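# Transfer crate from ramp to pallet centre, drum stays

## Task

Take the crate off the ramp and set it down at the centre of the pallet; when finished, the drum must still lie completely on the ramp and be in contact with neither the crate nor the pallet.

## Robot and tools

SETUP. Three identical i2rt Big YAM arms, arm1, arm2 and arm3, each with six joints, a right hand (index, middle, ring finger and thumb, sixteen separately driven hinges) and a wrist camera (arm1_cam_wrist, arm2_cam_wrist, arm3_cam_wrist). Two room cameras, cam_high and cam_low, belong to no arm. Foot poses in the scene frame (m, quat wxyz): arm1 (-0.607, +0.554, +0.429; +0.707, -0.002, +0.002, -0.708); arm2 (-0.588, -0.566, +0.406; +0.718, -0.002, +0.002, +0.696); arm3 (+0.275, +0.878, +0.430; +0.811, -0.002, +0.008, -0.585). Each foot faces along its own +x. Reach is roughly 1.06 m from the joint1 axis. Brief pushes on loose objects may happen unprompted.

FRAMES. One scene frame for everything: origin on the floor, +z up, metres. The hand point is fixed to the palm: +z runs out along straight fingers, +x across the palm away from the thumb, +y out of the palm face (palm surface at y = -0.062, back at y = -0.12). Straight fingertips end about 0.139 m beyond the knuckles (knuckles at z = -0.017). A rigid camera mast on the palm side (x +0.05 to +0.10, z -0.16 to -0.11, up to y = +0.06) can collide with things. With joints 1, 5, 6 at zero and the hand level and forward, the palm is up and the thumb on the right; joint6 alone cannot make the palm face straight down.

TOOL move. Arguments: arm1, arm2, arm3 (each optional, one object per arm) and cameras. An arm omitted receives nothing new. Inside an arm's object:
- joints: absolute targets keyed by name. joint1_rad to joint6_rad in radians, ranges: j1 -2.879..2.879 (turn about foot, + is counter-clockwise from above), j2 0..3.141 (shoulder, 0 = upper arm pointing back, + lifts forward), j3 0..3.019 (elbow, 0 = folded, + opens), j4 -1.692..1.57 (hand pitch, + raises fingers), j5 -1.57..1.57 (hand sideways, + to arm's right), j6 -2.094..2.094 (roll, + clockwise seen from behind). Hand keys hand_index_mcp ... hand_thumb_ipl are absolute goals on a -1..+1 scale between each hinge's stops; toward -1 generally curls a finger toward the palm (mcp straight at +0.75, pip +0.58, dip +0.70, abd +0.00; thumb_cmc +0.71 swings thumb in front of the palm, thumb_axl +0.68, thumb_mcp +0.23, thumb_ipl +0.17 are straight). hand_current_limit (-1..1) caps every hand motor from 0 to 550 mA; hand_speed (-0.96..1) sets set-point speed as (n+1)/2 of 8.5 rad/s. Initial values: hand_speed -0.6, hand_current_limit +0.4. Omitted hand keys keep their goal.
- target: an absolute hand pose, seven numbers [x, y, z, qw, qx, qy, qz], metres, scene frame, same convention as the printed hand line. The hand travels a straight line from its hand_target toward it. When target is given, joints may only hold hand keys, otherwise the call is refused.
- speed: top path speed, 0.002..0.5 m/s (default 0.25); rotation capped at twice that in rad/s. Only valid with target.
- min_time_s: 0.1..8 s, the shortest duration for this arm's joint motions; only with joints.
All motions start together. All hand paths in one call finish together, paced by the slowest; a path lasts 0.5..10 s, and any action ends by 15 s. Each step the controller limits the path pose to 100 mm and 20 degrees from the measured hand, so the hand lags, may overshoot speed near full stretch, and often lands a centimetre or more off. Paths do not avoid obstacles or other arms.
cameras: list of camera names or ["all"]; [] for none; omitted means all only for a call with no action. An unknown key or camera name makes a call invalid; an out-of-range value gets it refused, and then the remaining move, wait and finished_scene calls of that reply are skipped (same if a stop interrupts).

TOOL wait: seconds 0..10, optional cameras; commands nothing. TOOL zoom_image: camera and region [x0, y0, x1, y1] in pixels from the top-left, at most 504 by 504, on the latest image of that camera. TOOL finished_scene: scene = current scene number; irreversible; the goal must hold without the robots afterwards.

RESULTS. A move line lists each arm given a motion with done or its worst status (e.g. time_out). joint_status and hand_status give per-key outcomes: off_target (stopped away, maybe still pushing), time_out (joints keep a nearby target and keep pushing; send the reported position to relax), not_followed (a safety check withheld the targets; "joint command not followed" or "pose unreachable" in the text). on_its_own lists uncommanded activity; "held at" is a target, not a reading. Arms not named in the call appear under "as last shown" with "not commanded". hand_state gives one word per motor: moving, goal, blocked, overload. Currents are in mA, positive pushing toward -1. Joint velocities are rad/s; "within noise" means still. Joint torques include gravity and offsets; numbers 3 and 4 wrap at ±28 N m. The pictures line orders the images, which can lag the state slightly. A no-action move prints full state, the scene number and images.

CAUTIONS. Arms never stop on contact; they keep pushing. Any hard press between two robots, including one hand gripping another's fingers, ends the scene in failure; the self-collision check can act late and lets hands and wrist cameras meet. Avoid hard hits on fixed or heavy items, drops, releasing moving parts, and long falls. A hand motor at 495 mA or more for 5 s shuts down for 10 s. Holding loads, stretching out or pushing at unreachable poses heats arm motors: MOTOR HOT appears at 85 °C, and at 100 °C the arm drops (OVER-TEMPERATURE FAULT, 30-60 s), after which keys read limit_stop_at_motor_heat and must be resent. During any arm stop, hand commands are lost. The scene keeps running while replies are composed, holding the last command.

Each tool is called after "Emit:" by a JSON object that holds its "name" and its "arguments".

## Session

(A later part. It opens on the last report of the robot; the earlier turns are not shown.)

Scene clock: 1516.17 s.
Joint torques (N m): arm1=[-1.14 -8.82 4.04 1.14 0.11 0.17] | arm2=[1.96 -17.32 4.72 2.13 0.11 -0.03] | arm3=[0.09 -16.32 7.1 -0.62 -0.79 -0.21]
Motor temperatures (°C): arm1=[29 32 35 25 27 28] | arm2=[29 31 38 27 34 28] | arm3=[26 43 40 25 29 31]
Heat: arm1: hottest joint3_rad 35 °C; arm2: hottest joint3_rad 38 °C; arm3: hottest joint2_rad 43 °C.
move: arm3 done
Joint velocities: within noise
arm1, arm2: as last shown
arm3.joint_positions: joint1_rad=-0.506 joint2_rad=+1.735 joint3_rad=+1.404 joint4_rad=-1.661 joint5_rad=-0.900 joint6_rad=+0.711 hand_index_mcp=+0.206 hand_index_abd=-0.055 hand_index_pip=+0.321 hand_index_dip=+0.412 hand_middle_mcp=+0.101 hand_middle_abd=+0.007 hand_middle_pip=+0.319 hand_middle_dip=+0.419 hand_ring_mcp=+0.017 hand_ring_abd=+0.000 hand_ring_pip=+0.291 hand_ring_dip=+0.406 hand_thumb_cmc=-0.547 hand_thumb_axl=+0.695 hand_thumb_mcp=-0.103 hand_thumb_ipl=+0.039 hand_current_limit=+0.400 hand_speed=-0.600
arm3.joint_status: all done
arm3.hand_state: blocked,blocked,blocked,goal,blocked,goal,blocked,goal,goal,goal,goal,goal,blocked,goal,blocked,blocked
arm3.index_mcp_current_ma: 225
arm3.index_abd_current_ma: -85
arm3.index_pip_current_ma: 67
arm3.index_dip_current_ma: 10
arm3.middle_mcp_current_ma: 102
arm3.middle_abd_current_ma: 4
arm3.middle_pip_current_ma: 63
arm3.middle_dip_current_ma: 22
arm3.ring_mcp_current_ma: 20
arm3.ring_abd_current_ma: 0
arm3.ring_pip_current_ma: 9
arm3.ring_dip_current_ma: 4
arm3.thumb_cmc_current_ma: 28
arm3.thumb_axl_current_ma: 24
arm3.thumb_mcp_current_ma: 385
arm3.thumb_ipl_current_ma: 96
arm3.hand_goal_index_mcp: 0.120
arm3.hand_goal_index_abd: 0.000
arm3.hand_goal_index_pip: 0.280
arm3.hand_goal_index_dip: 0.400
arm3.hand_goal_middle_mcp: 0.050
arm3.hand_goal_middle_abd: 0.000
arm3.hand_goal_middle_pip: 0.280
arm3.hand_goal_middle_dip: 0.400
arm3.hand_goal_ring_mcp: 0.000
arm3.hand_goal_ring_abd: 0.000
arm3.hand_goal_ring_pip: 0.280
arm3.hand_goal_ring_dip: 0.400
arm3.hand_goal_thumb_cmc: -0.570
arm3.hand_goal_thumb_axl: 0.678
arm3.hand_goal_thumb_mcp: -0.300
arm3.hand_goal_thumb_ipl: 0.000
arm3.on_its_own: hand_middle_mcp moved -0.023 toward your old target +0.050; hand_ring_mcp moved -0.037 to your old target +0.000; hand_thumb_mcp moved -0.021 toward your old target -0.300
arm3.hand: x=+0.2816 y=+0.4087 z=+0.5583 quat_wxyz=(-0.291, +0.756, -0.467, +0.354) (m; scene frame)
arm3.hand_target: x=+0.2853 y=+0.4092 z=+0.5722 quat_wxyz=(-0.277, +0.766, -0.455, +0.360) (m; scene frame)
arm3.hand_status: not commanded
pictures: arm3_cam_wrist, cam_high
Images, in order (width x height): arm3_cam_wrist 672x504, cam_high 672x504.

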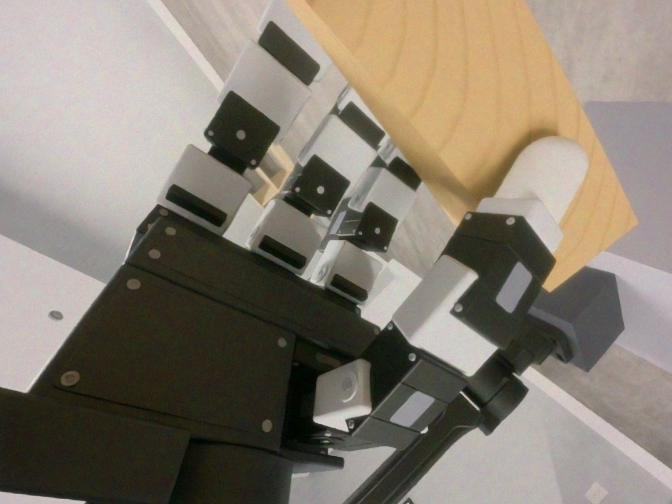

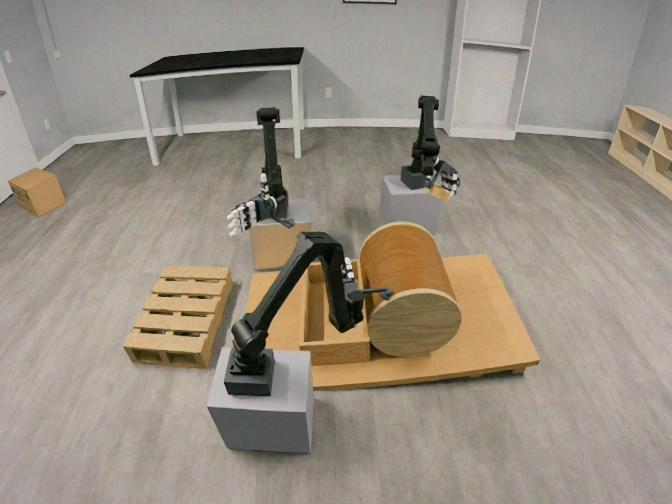

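Emit:
{"name": "move", "arguments": {"arm2": {"target": [-0.13, -0.195, 0.365, 0.521, -0.478, -0.521, -0.478], "speed": 0.2}}}

Emit:
{"name": "move", "arguments": {"arm2": {"target": [0.02, -0.18, 0.365, 0.521, -0.478, -0.521, -0.478], "speed": 0.08}, "cameras": ["arm2_cam_wrist", "cam_high", "cam_low"]}}

Scene clock: 1533.97 s.
Joint torques (N m): arm1=[-0.97 -9.05 3.99 1.1 0.01 0.12] | arm2=[0.38 -18.49 1.83 2.58 -0.1 -0.07] | arm3=[-0.44 -16.91 7.2 -0.54 -0.8 -0.23]
Motor temperatures (°C): arm1=[29 32 35 25 26 28] | arm2=[29 31 37 27 33 28] | arm3=[26 41 39 25 28 29]
Heat: arm1: hottest joint3_rad 35 °C; arm2: hottest joint3_rad 37 °C; arm3: hottest joint2_rad 41 °C.
move: arm2 done
Joint velocities: within noise
arm1: as last shown
arm2.joint_positions: joint1_rad=-1.073 joint2_rad=+2.318 joint3_rad=+0.828 joint4_rad=+1.488 joint5_rad=-1.196 joint6_rad=+1.564 hand_index_mcp=+0.756 hand_index_abd=+0.002 hand_index_pip=+0.575 hand_index_dip=+0.697 hand_middle_mcp=+0.756 hand_middle_abd=+0.002 hand_middle_pip=+0.575 hand_middle_dip=+0.698 hand_ring_mcp=+0.756 hand_ring_abd=+0.002 hand_ring_pip=+0.575 hand_ring_dip=+0.698 hand_thumb_cmc=+0.715 hand_thumb_axl=+0.680 hand_thumb_mcp=+0.199 hand_thumb_ipl=+0.171 hand_current_limit=+0.400 hand_speed=-0.600
arm2.joint_status: not commanded
arm2.hand_state: goal,goal,goal,goal,goal,goal,goal,goal,goal,goal,goal,goal,goal,goal,goal,goal
arm2.index_mcp_current_ma: 0
arm2.index_abd_current_ma: 0
arm2.index_pip_current_ma: 0
arm2.index_dip_current_ma: 0
arm2.middle_mcp_current_ma: 0
arm2.middle_abd_current_ma: 0
arm2.middle_pip_current_ma: 0
arm2.middle_dip_current_ma: 0
arm2.ring_mcp_current_ma: 0
arm2.ring_abd_current_ma: 0
arm2.ring_pip_current_ma: 0
arm2.ring_dip_current_ma: 0
arm2.thumb_cmc_current_ma: 0
arm2.thumb_axl_current_ma: 0
arm2.thumb_mcp_current_ma: 0
arm2.thumb_ipl_current_ma: 0
arm2.hand_goal_index_mcp: 0.754
arm2.hand_goal_index_abd: 0.000
arm2.hand_goal_index_pip: 0.576
arm2.hand_goal_index_dip: 0.696
arm2.hand_goal_middle_mcp: 0.754
arm2.hand_goal_middle_abd: 0.000
arm2.hand_goal_middle_pip: 0.576
arm2.hand_goal_middle_dip: 0.696
arm2.hand_goal_ring_mcp: 0.754
arm2.hand_goal_ring_abd: 0.000
arm2.hand_goal_ring_pip: 0.576
arm2.hand_goal_ring_dip: 0.696
arm2.hand_goal_thumb_cmc: 0.714
arm2.hand_goal_thumb_axl: 0.678
arm2.hand_goal_thumb_mcp: 0.200
arm2.hand_goal_thumb_ipl: 0.170
arm2.hand: x=-0.1310 y=-0.1906 z=+0.3626 quat_wxyz=(-0.520, +0.477, +0.525, +0.476) (m; scene frame)
arm2.hand_target: x=-0.1300 y=-0.1949 z=+0.3651 quat_wxyz=(-0.521, +0.478, +0.521, +0.478) (m; scene frame)
arm2.hand_status: done (0.005 m and 0.5 deg from the pose sent, 0.058 m and 1.5 deg at the start)
arm3.joint_positions: joint1_rad=-0.506 joint2_rad=+1.735 joint3_rad=+1.404 joint4_rad=-1.661 joint5_rad=-0.900 joint6_rad=+0.710 hand_index_mcp=+0.206 hand_index_abd=-0.055 hand_index_pip=+0.321 hand_index_dip=+0.412 hand_middle_mcp=+0.101 hand_middle_abd=+0.007 hand_middle_pip=+0.319 hand_middle_dip=+0.419 hand_ring_mcp=+0.017 hand_ring_abd=+0.000 hand_ring_pip=+0.291 hand_ring_dip=+0.406 hand_thumb_cmc=-0.547 hand_thumb_axl=+0.695 hand_thumb_mcp=-0.103 hand_thumb_ipl=+0.039 hand_current_limit=+0.400 hand_speed=-0.600
arm3.joint_status: not commanded
arm3.hand_state: blocked,blocked,blocked,goal,blocked,goal,blocked,goal,goal,goal,goal,goal,blocked,goal,blocked,blocked
arm3.index_mcp_current_ma: 225
arm3.index_abd_current_ma: -85
arm3.index_pip_current_ma: 67
arm3.index_dip_current_ma: 10
arm3.middle_mcp_current_ma: 102
arm3.middle_abd_current_ma: 4
arm3.middle_pip_current_ma: 63
arm3.middle_dip_current_ma: 22
arm3.ring_mcp_current_ma: 20
arm3.ring_abd_current_ma: 0
arm3.ring_pip_current_ma: 9
arm3.ring_dip_current_ma: 4
arm3.thumb_cmc_current_ma: 28
arm3.thumb_axl_current_ma: 24
arm3.thumb_mcp_current_ma: 385
arm3.thumb_ipl_current_ma: 96
arm3.hand_goal_index_mcp: 0.120
arm3.hand_goal_index_abd: 0.000
arm3.hand_goal_index_pip: 0.280
arm3.hand_goal_index_dip: 0.400
arm3.hand_goal_middle_mcp: 0.050
arm3.hand_goal_middle_abd: 0.000
arm3.hand_goal_middle_pip: 0.280
arm3.hand_goal_middle_dip: 0.400
arm3.hand_goal_ring_mcp: 0.000
arm3.hand_goal_ring_abd: 0.000
arm3.hand_goal_ring_pip: 0.280
arm3.hand_goal_ring_dip: 0.400
arm3.hand_goal_thumb_cmc: -0.570
arm3.hand_goal_thumb_axl: 0.678
arm3.hand_goal_thumb_mcp: -0.300
arm3.hand_goal_thumb_ipl: 0.000
arm3.hand: x=+0.2816 y=+0.4087 z=+0.5583 quat_wxyz=(-0.291, +0.757, -0.466, +0.354) (m; scene frame)
arm3.hand_target: x=+0.2853 y=+0.4092 z=+0.5722 quat_wxyz=(-0.277, +0.766, -0.455, +0.360) (m; scene frame)
arm3.hand_status: not commanded
pictures: none

Scene clock: 1536.73 s.
Joint torques (N m): arm1=[-0.56 -8.94 3.92 1.07 0.02 0.18] | arm2=[1.44 -16.5 10.11 0.46 0.02 -0.54] | arm3=[-0.44 -16.56 7.1 -0.54 -0.79 -0.22]
Motor temperatures (°C): arm1=[29 32 35 25 26 28] | arm2=[29 31 37 27 33 28] | arm3=[26 40 39 25 28 29]
Heat: arm1: hottest joint3_rad 35 °C; arm2: hottest joint3_rad 37 °C; arm3: hottest joint2_rad 40 °C.
move: arm2 off_target
Joint velocities: within noise
arm1, arm3: as last shown
arm2.joint_positions: joint1_rad=-1.181 joint2_rad=+2.341 joint3_rad=+1.189 joint4_rad=+1.231 joint5_rad=-1.289 joint6_rad=+1.640 hand_index_mcp=+0.755 hand_index_abd=+0.002 hand_index_pip=+0.575 hand_index_dip=+0.697 hand_middle_mcp=+0.755 hand_middle_abd=+0.002 hand_middle_pip=+0.575 hand_middle_dip=+0.698 hand_ring_mcp=+0.755 hand_ring_abd=+0.002 hand_ring_pip=+0.575 hand_ring_dip=+0.698 hand_thumb_cmc=+0.872 hand_thumb_axl=+0.672 hand_thumb_mcp=+0.196 hand_thumb_ipl=+0.171 hand_current_limit=+0.400 hand_speed=-0.600
arm2.joint_status: not commanded
arm2.hand_state: goal,goal,goal,goal,goal,goal,goal,goal,goal,goal,goal,goal,blocked,goal,goal,goal
arm2.index_mcp_current_ma: 0
arm2.index_abd_current_ma: 0
arm2.index_pip_current_ma: 0
arm2.index_dip_current_ma: 0
arm2.middle_mcp_current_ma: 0
arm2.middle_abd_current_ma: 0
arm2.middle_pip_current_ma: 0
arm2.middle_dip_current_ma: 0
arm2.ring_mcp_current_ma: 0
arm2.ring_abd_current_ma: 0
arm2.ring_pip_current_ma: 0
arm2.ring_dip_current_ma: 0
arm2.thumb_cmc_current_ma: 385
arm2.thumb_axl_current_ma: -2
arm2.thumb_mcp_current_ma: -1
arm2.thumb_ipl_current_ma: 0
arm2.hand_goal_index_mcp: 0.754
arm2.hand_goal_index_abd: 0.000
arm2.hand_goal_index_pip: 0.576
arm2.hand_goal_index_dip: 0.696
arm2.hand_goal_middle_mcp: 0.754
arm2.hand_goal_middle_abd: 0.000
arm2.hand_goal_middle_pip: 0.576
arm2.hand_goal_middle_dip: 0.696
arm2.hand_goal_ring_mcp: 0.754
arm2.hand_goal_ring_abd: 0.000
arm2.hand_goal_ring_pip: 0.576
arm2.hand_goal_ring_dip: 0.696
arm2.hand_goal_thumb_cmc: 0.714
arm2.hand_goal_thumb_axl: 0.678
arm2.hand_goal_thumb_mcp: 0.200
arm2.hand_goal_thumb_ipl: 0.170
arm2.hand: x=+0.0116 y=-0.1885 z=+0.3970 quat_wxyz=(-0.522, +0.475, +0.516, +0.486) (m; scene frame)
arm2.hand_target: x=+0.0171 y=-0.1818 z=+0.3658 quat_wxyz=(-0.522, +0.478, +0.520, +0.479) (m; scene frame)
arm2.hand_status: off_target (0.034 m and 1.1 deg from the pose sent, 0.151 m and 0.5 deg at the start)
pictures: arm2_cam_wrist, cam_high, cam_low
Images, in order (width x height): arm2_cam_wrist 672x504, cam_high 672x504, cam_low 672x504.

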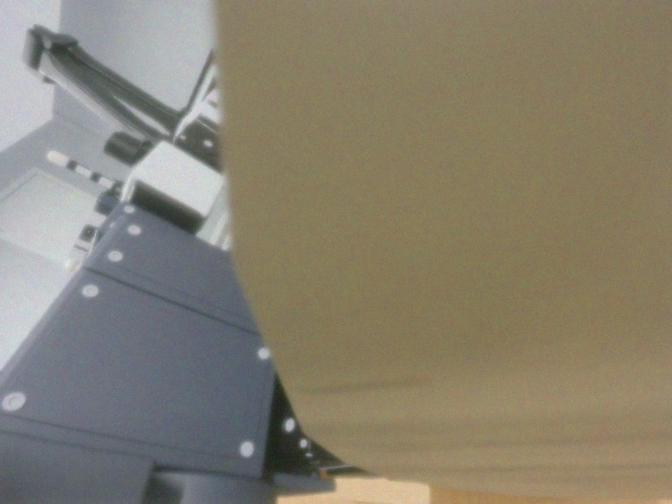

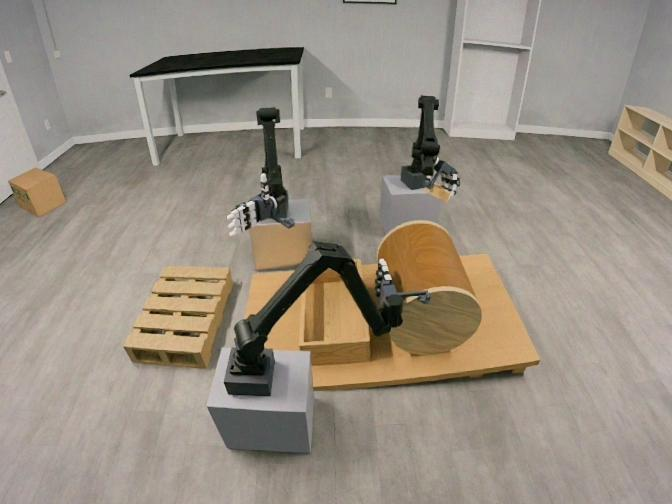

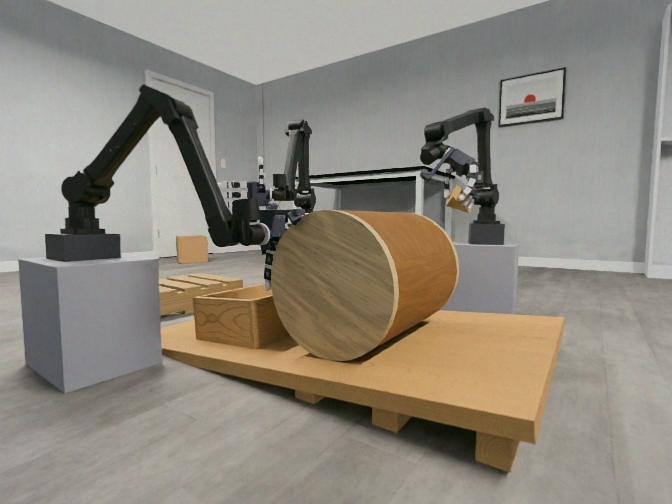

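Emit:
{"name": "move", "arguments": {"arm2": {"target": [0.17, -0.17, 0.38, 0.521, -0.478, -0.521, -0.478], "speed": 0.1, "joints": {"hand_thumb_cmc": 1.0}}, "cameras": ["cam_high", "cam_low"]}}

Scene clock: 1545.23 s.
Joint torques (N m): arm1=[-0.85 -9.35 3.93 1.24 0.05 0.17] | arm2=[-0.5 -20.89 11.41 0.47 0.43 -0.34] | arm3=[-0.09 -16.85 7.05 -0.57 -0.77 -0.19]
Motor temperatures (°C): arm1=[29 32 35 25 26 28] | arm2=[29 31 38 27 33 28] | arm3=[25 40 39 25 27 28]
Heat: arm1: hottest joint3_rad 35 °C; arm2: hottest joint3_rad 38 °C; arm3: hottest joint2_rad 40 °C.
move: arm2 off_target
Joint velocities: within noise
arm1, arm3: as last shown
arm2.joint_positions: joint1_rad=-1.219 joint2_rad=+2.502 joint3_rad=+1.733 joint4_rad=+0.877 joint5_rad=-1.361 joint6_rad=+1.620 hand_index_mcp=+0.755 hand_index_abd=+0.002 hand_index_pip=+0.575 hand_index_dip=+0.697 hand_middle_mcp=+0.755 hand_middle_abd=+0.002 hand_middle_pip=+0.575 hand_middle_dip=+0.698 hand_ring_mcp=+0.755 hand_ring_abd=+0.002 hand_ring_pip=+0.575 hand_ring_dip=+0.698 hand_thumb_cmc=+1.000 hand_thumb_axl=+0.669 hand_thumb_mcp=+0.199 hand_thumb_ipl=+0.171 hand_current_limit=+0.400 hand_speed=-0.600
arm2.joint_status: all done
arm2.hand_state: goal,goal,goal,goal,goal,goal,goal,goal,goal,goal,goal,goal,goal,goal,goal,goal
arm2.index_mcp_current_ma: 0
arm2.index_abd_current_ma: 0
arm2.index_pip_current_ma: 0
arm2.index_dip_current_ma: 0
arm2.middle_mcp_current_ma: 0
arm2.middle_abd_current_ma: 0
arm2.middle_pip_current_ma: 0
arm2.middle_dip_current_ma: 0
arm2.ring_mcp_current_ma: 0
arm2.ring_abd_current_ma: 0
arm2.ring_pip_current_ma: 0
arm2.ring_dip_current_ma: 0
arm2.thumb_cmc_current_ma: 0
arm2.thumb_axl_current_ma: -3
arm2.thumb_mcp_current_ma: 0
arm2.thumb_ipl_current_ma: 0
arm2.hand_goal_index_mcp: 0.754
arm2.hand_goal_index_abd: 0.000
arm2.hand_goal_index_pip: 0.576
arm2.hand_goal_index_dip: 0.696
arm2.hand_goal_middle_mcp: 0.754
arm2.hand_goal_middle_abd: 0.000
arm2.hand_goal_middle_pip: 0.576
arm2.hand_goal_middle_dip: 0.696
arm2.hand_goal_ring_mcp: 0.754
arm2.hand_goal_ring_abd: 0.000
arm2.hand_goal_ring_pip: 0.576
arm2.hand_goal_ring_dip: 0.696
arm2.hand_goal_thumb_cmc: 1.000
arm2.hand_goal_thumb_axl: 0.678
arm2.hand_goal_thumb_mcp: 0.200
arm2.hand_goal_thumb_ipl: 0.170
arm2.hand: x=+0.1570 y=-0.1585 z=+0.4339 quat_wxyz=(-0.518, +0.453, +0.535, +0.490) (m; scene frame)
arm2.hand_target: x=+0.1645 y=-0.1725 z=+0.3816 quat_wxyz=(-0.522, +0.478, +0.520, +0.479) (m; scene frame)
arm2.hand_status: off_target (0.057 m and 3.6 deg from the pose sent, 0.160 m and 1.1 deg at the start)
pictures: cam_high, cam_low
Images, in order (width x height): cam_high 672x504, cam_low 672x504.

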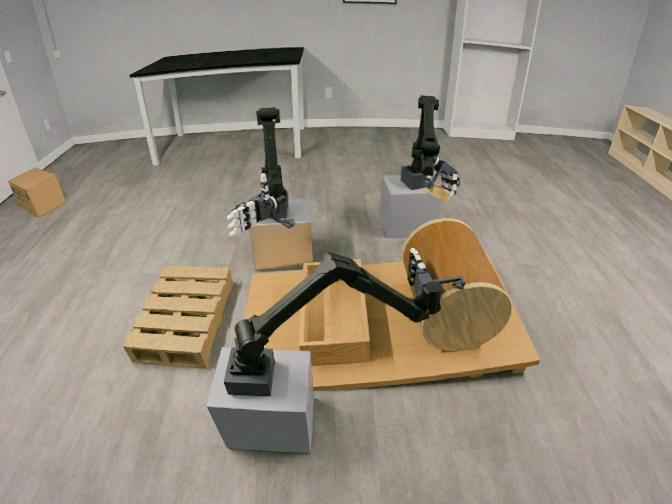

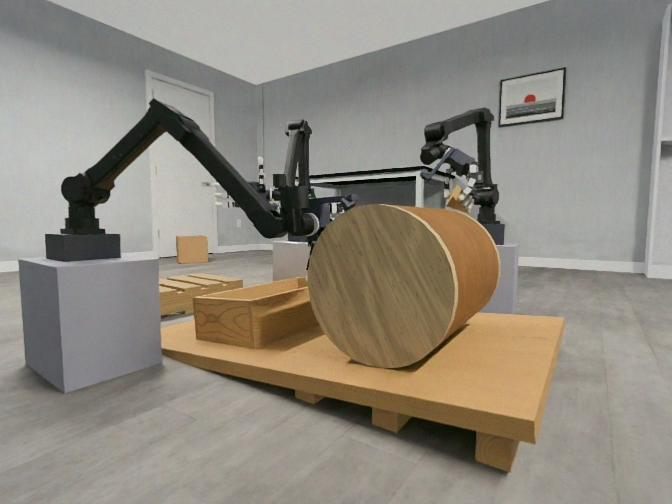

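Emit:
{"name": "move", "arguments": {"arm1": {"joints": {"joint1_rad": 0.9}, "min_time_s": 2}}}

Emit:
{"name": "move", "arguments": {"arm1": {"target": [-0.08, 0.19, 0.33, 0.521, 0.478, 0.521, -0.478], "speed": 0.25}, "cameras": ["arm1_cam_wrist", "cam_high", "cam_low"]}}

Scene clock: 1595.23 s.
Joint torques (N m): arm1=[0.85 -8.94 3.82 1.26 0.03 0.17] | arm2=[-0.56 -21.01 11.41 0.36 0.43 -0.34] | arm3=[-0.09 -16.73 7.02 -0.59 -0.79 -0.21]
Motor temperatures (°C): arm1=[29 32 35 25 26 28] | arm2=[29 34 41 27 32 28] | arm3=[25 38 39 25 27 28]
Heat: arm1: hottest joint3_rad 35 °C; arm2: hottest joint3_rad 41 °C; arm3: hottest joint3_rad 39 °C.
move: arm1 done
Joint velocities: within noise
arm1.joint_positions: joint1_rad=+0.892 joint2_rad=+1.593 joint3_rad=+0.348 joint4_rad=+1.241 joint5_rad=+0.992 joint6_rad=-1.577 hand_index_mcp=+0.755 hand_index_abd=-0.010 hand_index_pip=+0.578 hand_index_dip=+0.699 hand_middle_mcp=+0.755 hand_middle_abd=-0.009 hand_middle_pip=+0.579 hand_middle_dip=+0.699 hand_ring_mcp=+0.755 hand_ring_abd=-0.002 hand_ring_pip=+0.578 hand_ring_dip=+0.699 hand_thumb_cmc=+0.715 hand_thumb_axl=+0.677 hand_thumb_mcp=+0.225 hand_thumb_ipl=+0.168 hand_current_limit=+0.400 hand_speed=-0.600
arm1.joint_status: all done
arm1.hand_state: goal,goal,goal,goal,goal,goal,goal,goal,goal,goal,goal,goal,goal,goal,goal,goal
arm1.index_mcp_current_ma: 0
arm1.index_abd_current_ma: -9
arm1.index_pip_current_ma: 1
arm1.index_dip_current_ma: 2
arm1.middle_mcp_current_ma: 0
arm1.middle_abd_current_ma: -7
arm1.middle_pip_current_ma: 1
arm1.middle_dip_current_ma: 2
arm1.ring_mcp_current_ma: 0
arm1.ring_abd_current_ma: -1
arm1.ring_pip_current_ma: 1
arm1.ring_dip_current_ma: 2
arm1.thumb_cmc_current_ma: 1
arm1.thumb_axl_current_ma: 0
arm1.thumb_mcp_current_ma: -1
arm1.thumb_ipl_current_ma: 0
arm1.hand_goal_index_mcp: 0.754
arm1.hand_goal_index_abd: 0.000
arm1.hand_goal_index_pip: 0.576
arm1.hand_goal_index_dip: 0.696
arm1.hand_goal_middle_mcp: 0.754
arm1.hand_goal_middle_abd: 0.000
arm1.hand_goal_middle_pip: 0.576
arm1.hand_goal_middle_dip: 0.696
arm1.hand_goal_ring_mcp: 0.754
arm1.hand_goal_ring_abd: 0.000
arm1.hand_goal_ring_pip: 0.576
arm1.hand_goal_ring_dip: 0.696
arm1.hand_goal_thumb_cmc: 0.714
arm1.hand_goal_thumb_axl: 0.678
arm1.hand_goal_thumb_mcp: 0.226
arm1.hand_goal_thumb_ipl: 0.168
arm1.hand: x=-0.3106 y=+0.1871 z=+0.5949 quat_wxyz=(+0.470, +0.522, +0.478, -0.528) (m; scene frame)
arm1.hand_target: x=-0.3097 y=+0.1914 z=+0.6002 quat_wxyz=(+0.477, +0.522, +0.476, -0.523) (m; scene frame)
arm1.hand_status: not commanded
arm2, arm3: as last shown
arm2.joint_positions: joint1_rad=-1.219 joint2_rad=+2.502 joint3_rad=+1.734 joint4_rad=+0.876 joint5_rad=-1.361 joint6_rad=+1.619 hand_index_mcp=+0.755 hand_index_abd=+0.002 hand_index_pip=+0.575 hand_index_dip=+0.697 hand_middle_mcp=+0.755 hand_middle_abd=+0.002 hand_middle_pip=+0.575 hand_middle_dip=+0.698 hand_ring_mcp=+0.755 hand_ring_abd=+0.002 hand_ring_pip=+0.575 hand_ring_dip=+0.698 hand_thumb_cmc=+1.000 hand_thumb_axl=+0.669 hand_thumb_mcp=+0.199 hand_thumb_ipl=+0.171 hand_current_limit=+0.400 hand_speed=-0.600
arm2.hand: x=+0.1571 y=-0.1585 z=+0.4340 quat_wxyz=(-0.518, +0.453, +0.535, +0.490) (m; scene frame)
arm2.hand_target: x=+0.1645 y=-0.1724 z=+0.3817 quat_wxyz=(-0.521, +0.478, +0.520, +0.479) (m; scene frame)
pictures: none

Scene clock: 1597.53 s.
Joint torques (N m): arm1=[0.5 -15.5 3.36 1.72 0 -0.14] | arm2=[-0.56 -20.89 11.41 0.49 0.44 -0.35] | arm3=[-0.26 -16.56 7.16 -0.61 -0.81 -0.21]
Motor temperatures (°C): arm1=[29 32 35 25 26 28] | arm2=[29 34 41 27 32 28] | arm3=[25 38 39 25 27 28]
Heat: arm1: hottest joint3_rad 35 °C; arm2: hottest joint3_rad 41 °C; arm3: hottest joint3_rad 39 °C.
move: arm1 done
Joint velocities: within noise
arm1.joint_positions: joint1_rad=+1.134 joint2_rad=+2.609 joint3_rad=+1.064 joint4_rad=+1.529 joint5_rad=+1.053 joint6_rad=-1.556 hand_index_mcp=+0.755 hand_index_abd=-0.010 hand_index_pip=+0.578 hand_index_dip=+0.699 hand_middle_mcp=+0.755 hand_middle_abd=-0.009 hand_middle_pip=+0.578 hand_middle_dip=+0.699 hand_ring_mcp=+0.755 hand_ring_abd=-0.002 hand_ring_pip=+0.578 hand_ring_dip=+0.699 hand_thumb_cmc=+0.715 hand_thumb_axl=+0.677 hand_thumb_mcp=+0.225 hand_thumb_ipl=+0.168 hand_current_limit=+0.400 hand_speed=-0.600
arm1.joint_status: not commanded
arm1.hand_state: goal,goal,goal,goal,goal,goal,goal,goal,goal,goal,goal,goal,goal,goal,goal,goal
arm1.index_mcp_current_ma: 0
arm1.index_abd_current_ma: -8
arm1.index_pip_current_ma: 1
arm1.index_dip_current_ma: 2
arm1.middle_mcp_current_ma: 0
arm1.middle_abd_current_ma: -7
arm1.middle_pip_current_ma: 1
arm1.middle_dip_current_ma: 2
arm1.ring_mcp_current_ma: 0
arm1.ring_abd_current_ma: -1
arm1.ring_pip_current_ma: 1
arm1.ring_dip_current_ma: 2
arm1.thumb_cmc_current_ma: 1
arm1.thumb_axl_current_ma: 0
arm1.thumb_mcp_current_ma: -1
arm1.thumb_ipl_current_ma: 0
arm1.hand_goal_index_mcp: 0.754
arm1.hand_goal_index_abd: 0.000
arm1.hand_goal_index_pip: 0.576
arm1.hand_goal_index_dip: 0.696
arm1.hand_goal_middle_mcp: 0.754
arm1.hand_goal_middle_abd: 0.000
arm1.hand_goal_middle_pip: 0.576
arm1.hand_goal_middle_dip: 0.696
arm1.hand_goal_ring_mcp: 0.754
arm1.hand_goal_ring_abd: 0.000
arm1.hand_goal_ring_pip: 0.576
arm1.hand_goal_ring_dip: 0.696
arm1.hand_goal_thumb_cmc: 0.714
arm1.hand_goal_thumb_axl: 0.678
arm1.hand_goal_thumb_mcp: 0.226
arm1.hand_goal_thumb_ipl: 0.168
arm1.hand: x=-0.0869 y=+0.1892 z=+0.3296 quat_wxyz=(+0.516, +0.481, +0.523, -0.479) (m; scene frame)
arm1.hand_target: x=-0.0801 y=+0.1901 z=+0.3300 quat_wxyz=(+0.521, +0.478, +0.521, -0.478) (m; scene frame)
arm1.hand_status: done (0.007 m and 0.7 deg from the pose sent, 0.351 m and 10.8 deg at the start)
arm2, arm3: as last shown
pictures: arm1_cam_wrist, cam_high, cam_low
Images, in order (width x height): arm1_cam_wrist 672x504, cam_high 672x504, cam_low 672x504.

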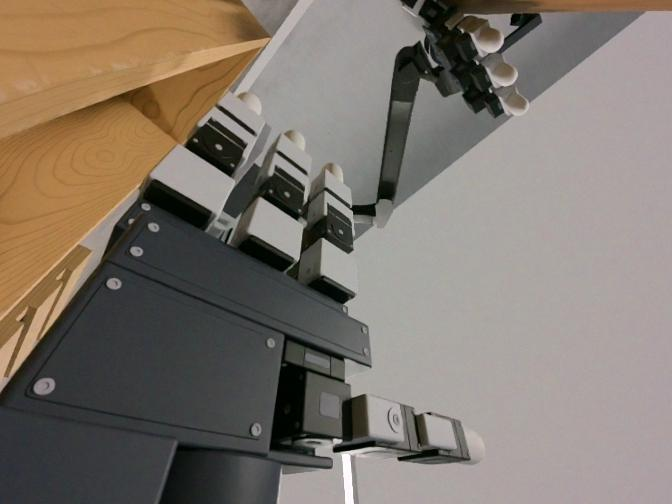

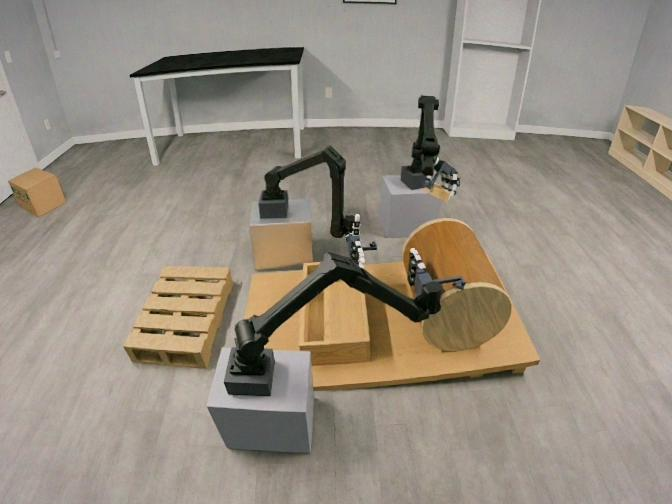

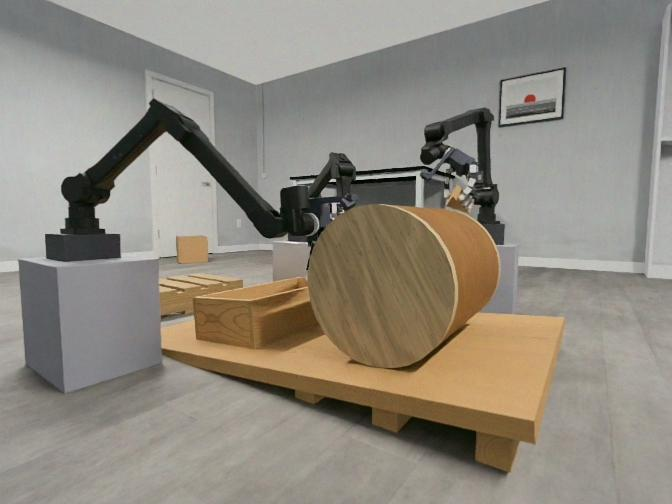

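Emit:
{"name": "move", "arguments": {"arm1": {"target": [0.12, 0.19, 0.33, 0.521, 0.478, 0.521, -0.478], "speed": 0.12}, "arm2": {"target": [0.19, -0.17, 0.39, 0.521, -0.478, -0.521, -0.478], "speed": 0.1}, "cameras": ["arm1_cam_wrist", "cam_high", "cam_low"]}}

Scene clock: 1607.27 s.
Joint torques (N m): arm1=[0.09 -19.6 9.03 1.03 0.17 -0.04] | arm2=[-1.26 -21.07 12.68 0.73 0.46 -0.37] | arm3=[-0.44 -16.56 6.99 -0.62 -0.79 -0.2]
Motor temperatures (°C): arm1=[29 33 35 25 26 28] | arm2=[29 34 42 27 31 28] | arm3=[25 38 39 25 27 27]
Heat: arm1: hottest joint3_rad 35 °C; arm2: hottest joint3_rad 42 °C; arm3: hottest joint3_rad 39 °C.
move: arm1 off_target; arm2 off_target
Joint velocities: within noise
arm1.joint_positions: joint1_rad=+1.261 joint2_rad=+2.731 joint3_rad=+1.639 joint4_rad=+1.069 joint5_rad=+1.177 joint6_rad=-1.560 hand_index_mcp=+0.755 hand_index_abd=-0.010 hand_index_pip=+0.578 hand_index_dip=+0.699 hand_middle_mcp=+0.755 hand_middle_abd=-0.009 hand_middle_pip=+0.578 hand_middle_dip=+0.699 hand_ring_mcp=+0.755 hand_ring_abd=-0.002 hand_ring_pip=+0.578 hand_ring_dip=+0.699 hand_thumb_cmc=+0.715 hand_thumb_axl=+0.677 hand_thumb_mcp=+0.225 hand_thumb_ipl=+0.168 hand_current_limit=+0.400 hand_speed=-0.600
arm1.joint_status: not commanded
arm1.hand_state: goal,goal,goal,goal,goal,goal,goal,goal,goal,goal,goal,goal,goal,goal,goal,goal
arm1.index_mcp_current_ma: 0
arm1.index_abd_current_ma: -8
arm1.index_pip_current_ma: 1
arm1.index_dip_current_ma: 2
arm1.middle_mcp_current_ma: 0
arm1.middle_abd_current_ma: -7
arm1.middle_pip_current_ma: 1
arm1.middle_dip_current_ma: 2
arm1.ring_mcp_current_ma: 0
arm1.ring_abd_current_ma: -1
arm1.ring_pip_current_ma: 1
arm1.ring_dip_current_ma: 2
arm1.thumb_cmc_current_ma: 1
arm1.thumb_axl_current_ma: 0
arm1.thumb_mcp_current_ma: -1
arm1.thumb_ipl_current_ma: 0
arm1.hand_goal_index_mcp: 0.754
arm1.hand_goal_index_abd: 0.000
arm1.hand_goal_index_pip: 0.576
arm1.hand_goal_index_dip: 0.696
arm1.hand_goal_middle_mcp: 0.754
arm1.hand_goal_middle_abd: 0.000
arm1.hand_goal_middle_pip: 0.576
arm1.hand_goal_middle_dip: 0.696
arm1.hand_goal_ring_mcp: 0.754
arm1.hand_goal_ring_abd: 0.000
arm1.hand_goal_ring_pip: 0.576
arm1.hand_goal_ring_dip: 0.696
arm1.hand_goal_thumb_cmc: 0.714
arm1.hand_goal_thumb_axl: 0.678
arm1.hand_goal_thumb_mcp: 0.226
arm1.hand_goal_thumb_ipl: 0.168
arm1.hand: x=+0.1069 y=+0.1899 z=+0.3248 quat_wxyz=(+0.514, +0.477, +0.526, -0.480) (m; scene frame)
arm1.hand_target: x=+0.1191 y=+0.1903 z=+0.3301 quat_wxyz=(+0.521, +0.478, +0.521, -0.478) (m; scene frame)
arm1.hand_status: off_target (0.014 m and 1.0 deg from the pose sent, 0.207 m and 0.7 deg at the start)
arm2.joint_positions: joint1_rad=-1.219 joint2_rad=+2.519 joint3_rad=+1.801 joint4_rad=+0.805 joint5_rad=-1.370 joint6_rad=+1.620 hand_index_mcp=+0.755 hand_index_abd=+0.002 hand_index_pip=+0.575 hand_index_dip=+0.697 hand_middle_mcp=+0.755 hand_middle_abd=+0.002 hand_middle_pip=+0.575 hand_middle_dip=+0.698 hand_ring_mcp=+0.755 hand_ring_abd=+0.002 hand_ring_pip=+0.575 hand_ring_dip=+0.698 hand_thumb_cmc=+1.000 hand_thumb_axl=+0.669 hand_thumb_mcp=+0.199 hand_thumb_ipl=+0.171 hand_current_limit=+0.400 hand_speed=-0.600
arm2.joint_status: not commanded
arm2.hand_state: goal,goal,goal,goal,goal,goal,goal,goal,goal,goal,goal,goal,goal,goal,goal,goal
arm2.index_mcp_current_ma: 0
arm2.index_abd_current_ma: 0
arm2.index_pip_current_ma: 0
arm2.index_dip_current_ma: 0
arm2.middle_mcp_current_ma: 0
arm2.middle_abd_current_ma: 0
arm2.middle_pip_current_ma: 0
arm2.middle_dip_current_ma: 0
arm2.ring_mcp_current_ma: 0
arm2.ring_abd_current_ma: 0
arm2.ring_pip_current_ma: 0
arm2.ring_dip_current_ma: 0
arm2.thumb_cmc_current_ma: 0
arm2.thumb_axl_current_ma: -3
arm2.thumb_mcp_current_ma: 0
arm2.thumb_ipl_current_ma: 0
arm2.hand_goal_index_mcp: 0.754
arm2.hand_goal_index_abd: 0.000
arm2.hand_goal_index_pip: 0.576
arm2.hand_goal_index_dip: 0.696
arm2.hand_goal_middle_mcp: 0.754
arm2.hand_goal_middle_abd: 0.000
arm2.hand_goal_middle_pip: 0.576
arm2.hand_goal_middle_dip: 0.696
arm2.hand_goal_ring_mcp: 0.754
arm2.hand_goal_ring_abd: 0.000
arm2.hand_goal_ring_pip: 0.576
arm2.hand_goal_ring_dip: 0.696
arm2.hand_goal_thumb_cmc: 1.000
arm2.hand_goal_thumb_axl: 0.678
arm2.hand_goal_thumb_mcp: 0.200
arm2.hand_goal_thumb_ipl: 0.170
arm2.hand: x=+0.1703 y=-0.1530 z=+0.4382 quat_wxyz=(-0.524, +0.457, +0.534, +0.481) (m; scene frame)
arm2.hand_target: x=+0.1843 y=-0.1726 z=+0.3915 quat_wxyz=(-0.521, +0.478, +0.520, +0.479) (m; scene frame)
arm2.hand_status: off_target (0.055 m and 2.9 deg from the pose sent, 0.056 m and 3.6 deg at the start)
arm3: as last shown
pictures: arm1_cam_wrist, cam_high, cam_low
Images, in order (width x height): arm1_cam_wrist 672x504, cam_high 672x504, cam_low 672x504.

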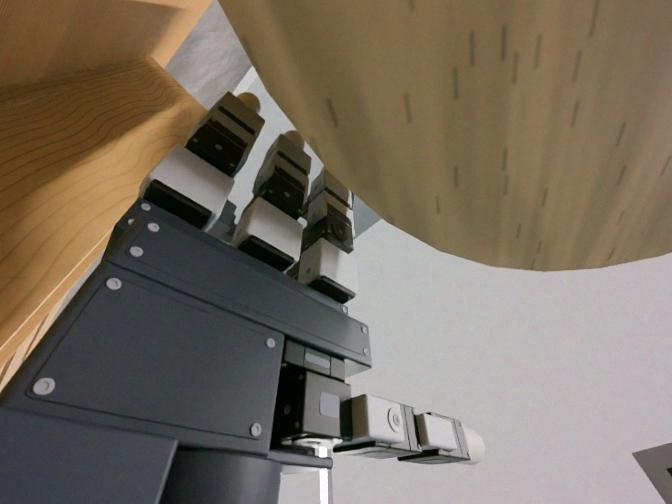

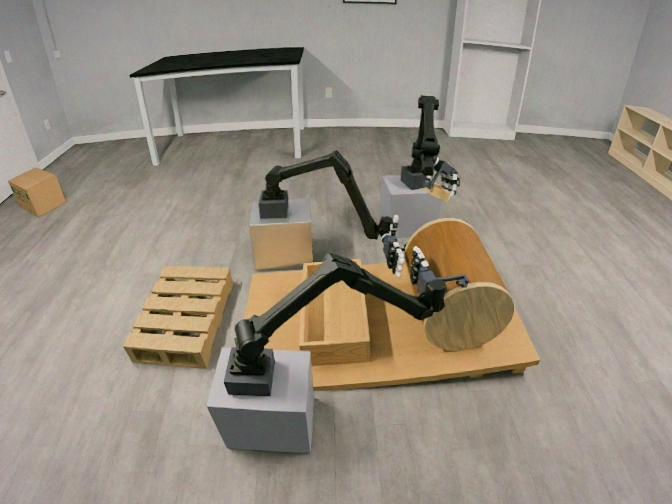

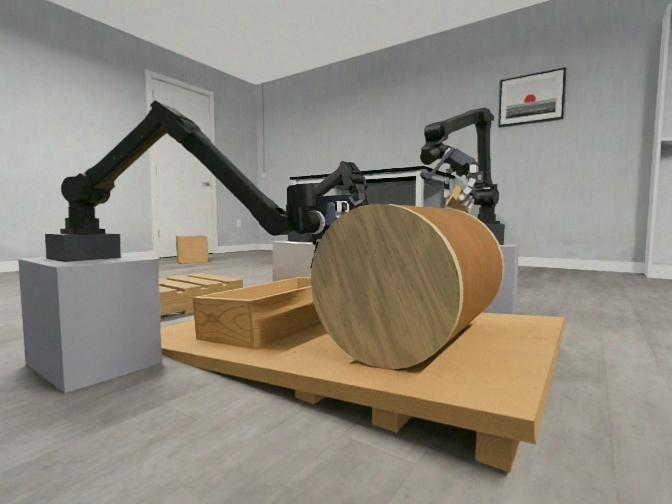

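Emit:
{"name": "move", "arguments": {"arm1": {"target": [0.22, 0.20, 0.33, 0.521, 0.478, 0.521, -0.478], "speed": 0.08}, "arm2": {"target": [0.215, -0.18, 0.40, 0.521, -0.478, -0.521, -0.478], "speed": 0.1}, "cameras": ["arm1_cam_wrist", "cam_high", "cam_low"]}}

Scene clock: 1617.07 s.
Joint torques (N m): arm1=[2.2 -21.48 12.4 0.27 -0.74 -0.05] | arm2=[-0.44 -23.71 12.38 0.68 0.12 -0.19] | arm3=[-0.32 -16.44 7.06 -0.68 -0.8 -0.2]
Motor temperatures (°C): arm1=[29 33 36 25 26 28] | arm2=[29 34 43 27 31 28] | arm3=[25 38 39 25 27 27]
Heat: arm1: hottest joint3_rad 36 °C; arm2: hottest joint3_rad 43 °C; arm3: hottest joint3_rad 39 °C.
move: arm1 off_target; arm2 off_target
Joint velocities: within noise
arm1.joint_positions: joint1_rad=+1.289 joint2_rad=+2.884 joint3_rad=+2.038 joint4_rad=+0.811 joint5_rad=+1.253 joint6_rad=-1.558 hand_index_mcp=+0.788 hand_index_abd=+0.002 hand_index_pip=+0.584 hand_index_dip=+0.699 hand_middle_mcp=+0.773 hand_middle_abd=-0.001 hand_middle_pip=+0.583 hand_middle_dip=+0.699 hand_ring_mcp=+0.754 hand_ring_abd=-0.002 hand_ring_pip=+0.578 hand_ring_dip=+0.699 hand_thumb_cmc=+0.715 hand_thumb_axl=+0.677 hand_thumb_mcp=+0.225 hand_thumb_ipl=+0.168 hand_current_limit=+0.400 hand_speed=-0.600
arm1.joint_status: not commanded
arm1.hand_state: blocked,goal,goal,goal,goal,goal,goal,goal,goal,goal,goal,goal,goal,goal,goal,goal
arm1.index_mcp_current_ma: 67
arm1.index_abd_current_ma: 1
arm1.index_pip_current_ma: 8
arm1.index_dip_current_ma: 2
arm1.middle_mcp_current_ma: 29
arm1.middle_abd_current_ma: 0
arm1.middle_pip_current_ma: 6
arm1.middle_dip_current_ma: 2
arm1.ring_mcp_current_ma: 0
arm1.ring_abd_current_ma: -1
arm1.ring_pip_current_ma: 1
arm1.ring_dip_current_ma: 2
arm1.thumb_cmc_current_ma: 1
arm1.thumb_axl_current_ma: 0
arm1.thumb_mcp_current_ma: -1
arm1.thumb_ipl_current_ma: 0
arm1.hand_goal_index_mcp: 0.754
arm1.hand_goal_index_abd: 0.000
arm1.hand_goal_index_pip: 0.576
arm1.hand_goal_index_dip: 0.696
arm1.hand_goal_middle_mcp: 0.754
arm1.hand_goal_middle_abd: 0.000
arm1.hand_goal_middle_pip: 0.576
arm1.hand_goal_middle_dip: 0.696
arm1.hand_goal_ring_mcp: 0.754
arm1.hand_goal_ring_abd: 0.000
arm1.hand_goal_ring_pip: 0.576
arm1.hand_goal_ring_dip: 0.696
arm1.hand_goal_thumb_cmc: 0.714
arm1.hand_goal_thumb_axl: 0.678
arm1.hand_goal_thumb_mcp: 0.226
arm1.hand_goal_thumb_ipl: 0.168
arm1.hand: x=+0.1873 y=+0.1783 z=+0.3178 quat_wxyz=(+0.500, +0.488, +0.517, -0.495) (m; scene frame)
arm1.hand_target: x=+0.2159 y=+0.2021 z=+0.3317 quat_wxyz=(+0.521, +0.478, +0.521, -0.478) (m; scene frame)
arm1.hand_status: off_target (0.041 m and 3.3 deg from the pose sent, 0.113 m and 1.0 deg at the start)
arm2.joint_positions: joint1_rad=-1.250 joint2_rad=+2.573 joint3_rad=+1.920 joint4_rad=+0.732 joint5_rad=-1.383 joint6_rad=+1.600 hand_index_mcp=+0.755 hand_index_abd=+0.002 hand_index_pip=+0.575 hand_index_dip=+0.697 hand_middle_mcp=+0.755 hand_middle_abd=+0.002 hand_middle_pip=+0.575 hand_middle_dip=+0.698 hand_ring_mcp=+0.755 hand_ring_abd=+0.002 hand_ring_pip=+0.575 hand_ring_dip=+0.698 hand_thumb_cmc=+1.000 hand_thumb_axl=+0.675 hand_thumb_mcp=+0.199 hand_thumb_ipl=+0.171 hand_current_limit=+0.400 hand_speed=-0.600
arm2.joint_status: not commanded
arm2.hand_state: goal,goal,goal,goal,goal,goal,goal,goal,goal,goal,goal,goal,goal,goal,goal,goal
arm2.index_mcp_current_ma: 0
arm2.index_abd_current_ma: 0
arm2.index_pip_current_ma: 0
arm2.index_dip_current_ma: 0
arm2.middle_mcp_current_ma: 0
arm2.middle_abd_current_ma: 0
arm2.middle_pip_current_ma: 0
arm2.middle_dip_current_ma: 0
arm2.ring_mcp_current_ma: 0
arm2.ring_abd_current_ma: 0
arm2.ring_pip_current_ma: 0
arm2.ring_dip_current_ma: 0
arm2.thumb_cmc_current_ma: 0
arm2.thumb_axl_current_ma: 0
arm2.thumb_mcp_current_ma: 0
arm2.thumb_ipl_current_ma: 0
arm2.hand_goal_index_mcp: 0.754
arm2.hand_goal_index_abd: 0.000
arm2.hand_goal_index_pip: 0.576
arm2.hand_goal_index_dip: 0.696
arm2.hand_goal_middle_mcp: 0.754
arm2.hand_goal_middle_abd: 0.000
arm2.hand_goal_middle_pip: 0.576
arm2.hand_goal_middle_dip: 0.696
arm2.hand_goal_ring_mcp: 0.754
arm2.hand_goal_ring_abd: 0.000
arm2.hand_goal_ring_pip: 0.576
arm2.hand_goal_ring_dip: 0.696
arm2.hand_goal_thumb_cmc: 1.000
arm2.hand_goal_thumb_axl: 0.678
arm2.hand_goal_thumb_mcp: 0.200
arm2.hand_goal_thumb_ipl: 0.170
arm2.hand: x=+0.2038 y=-0.1689 z=+0.4376 quat_wxyz=(-0.516, +0.460, +0.533, +0.488) (m; scene frame)
arm2.hand_target: x=+0.2117 y=-0.1813 z=+0.4008 quat_wxyz=(-0.521, +0.478, +0.521, +0.478) (m; scene frame)
arm2.hand_status: off_target (0.041 m and 2.8 deg from the pose sent, 0.065 m and 2.9 deg at the start)
arm3: as last shown
pictures: arm1_cam_wrist, cam_high, cam_low
Images, in order (width x height): arm1_cam_wrist 672x504, cam_high 672x504, cam_low 672x504.

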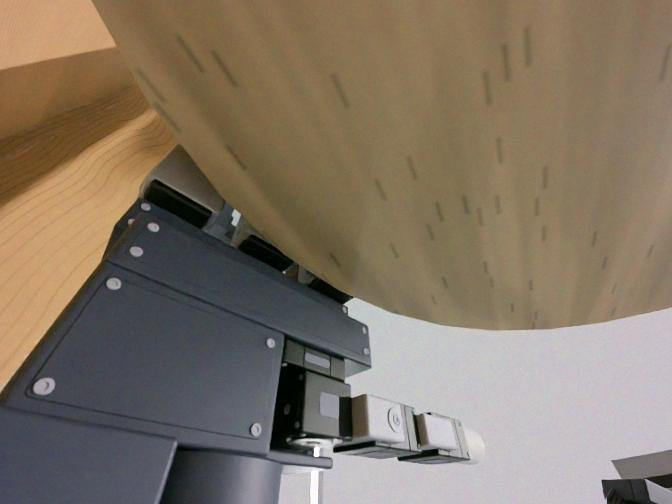

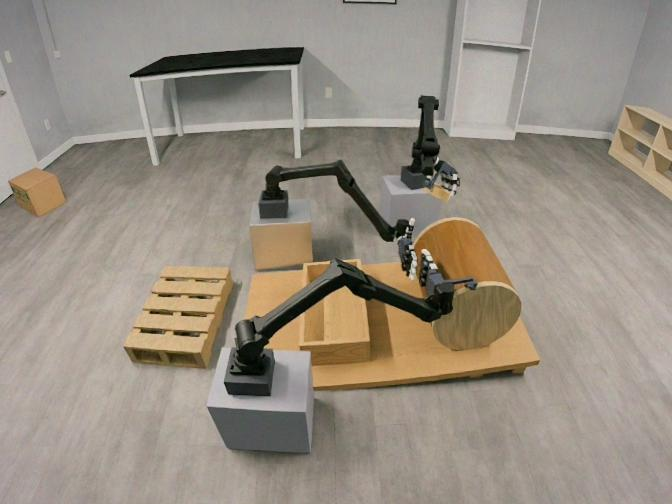

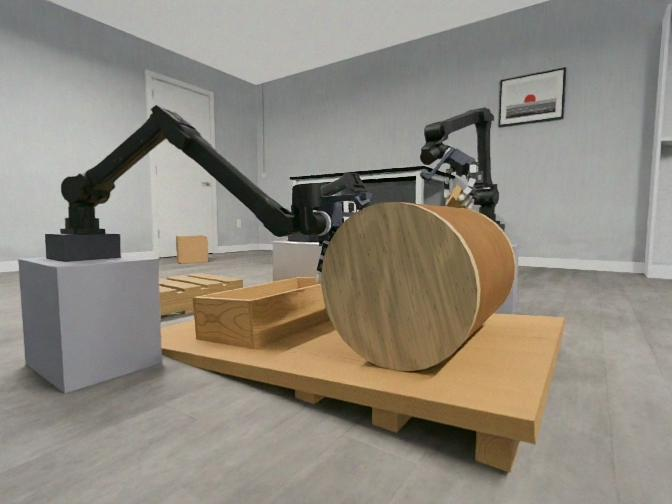

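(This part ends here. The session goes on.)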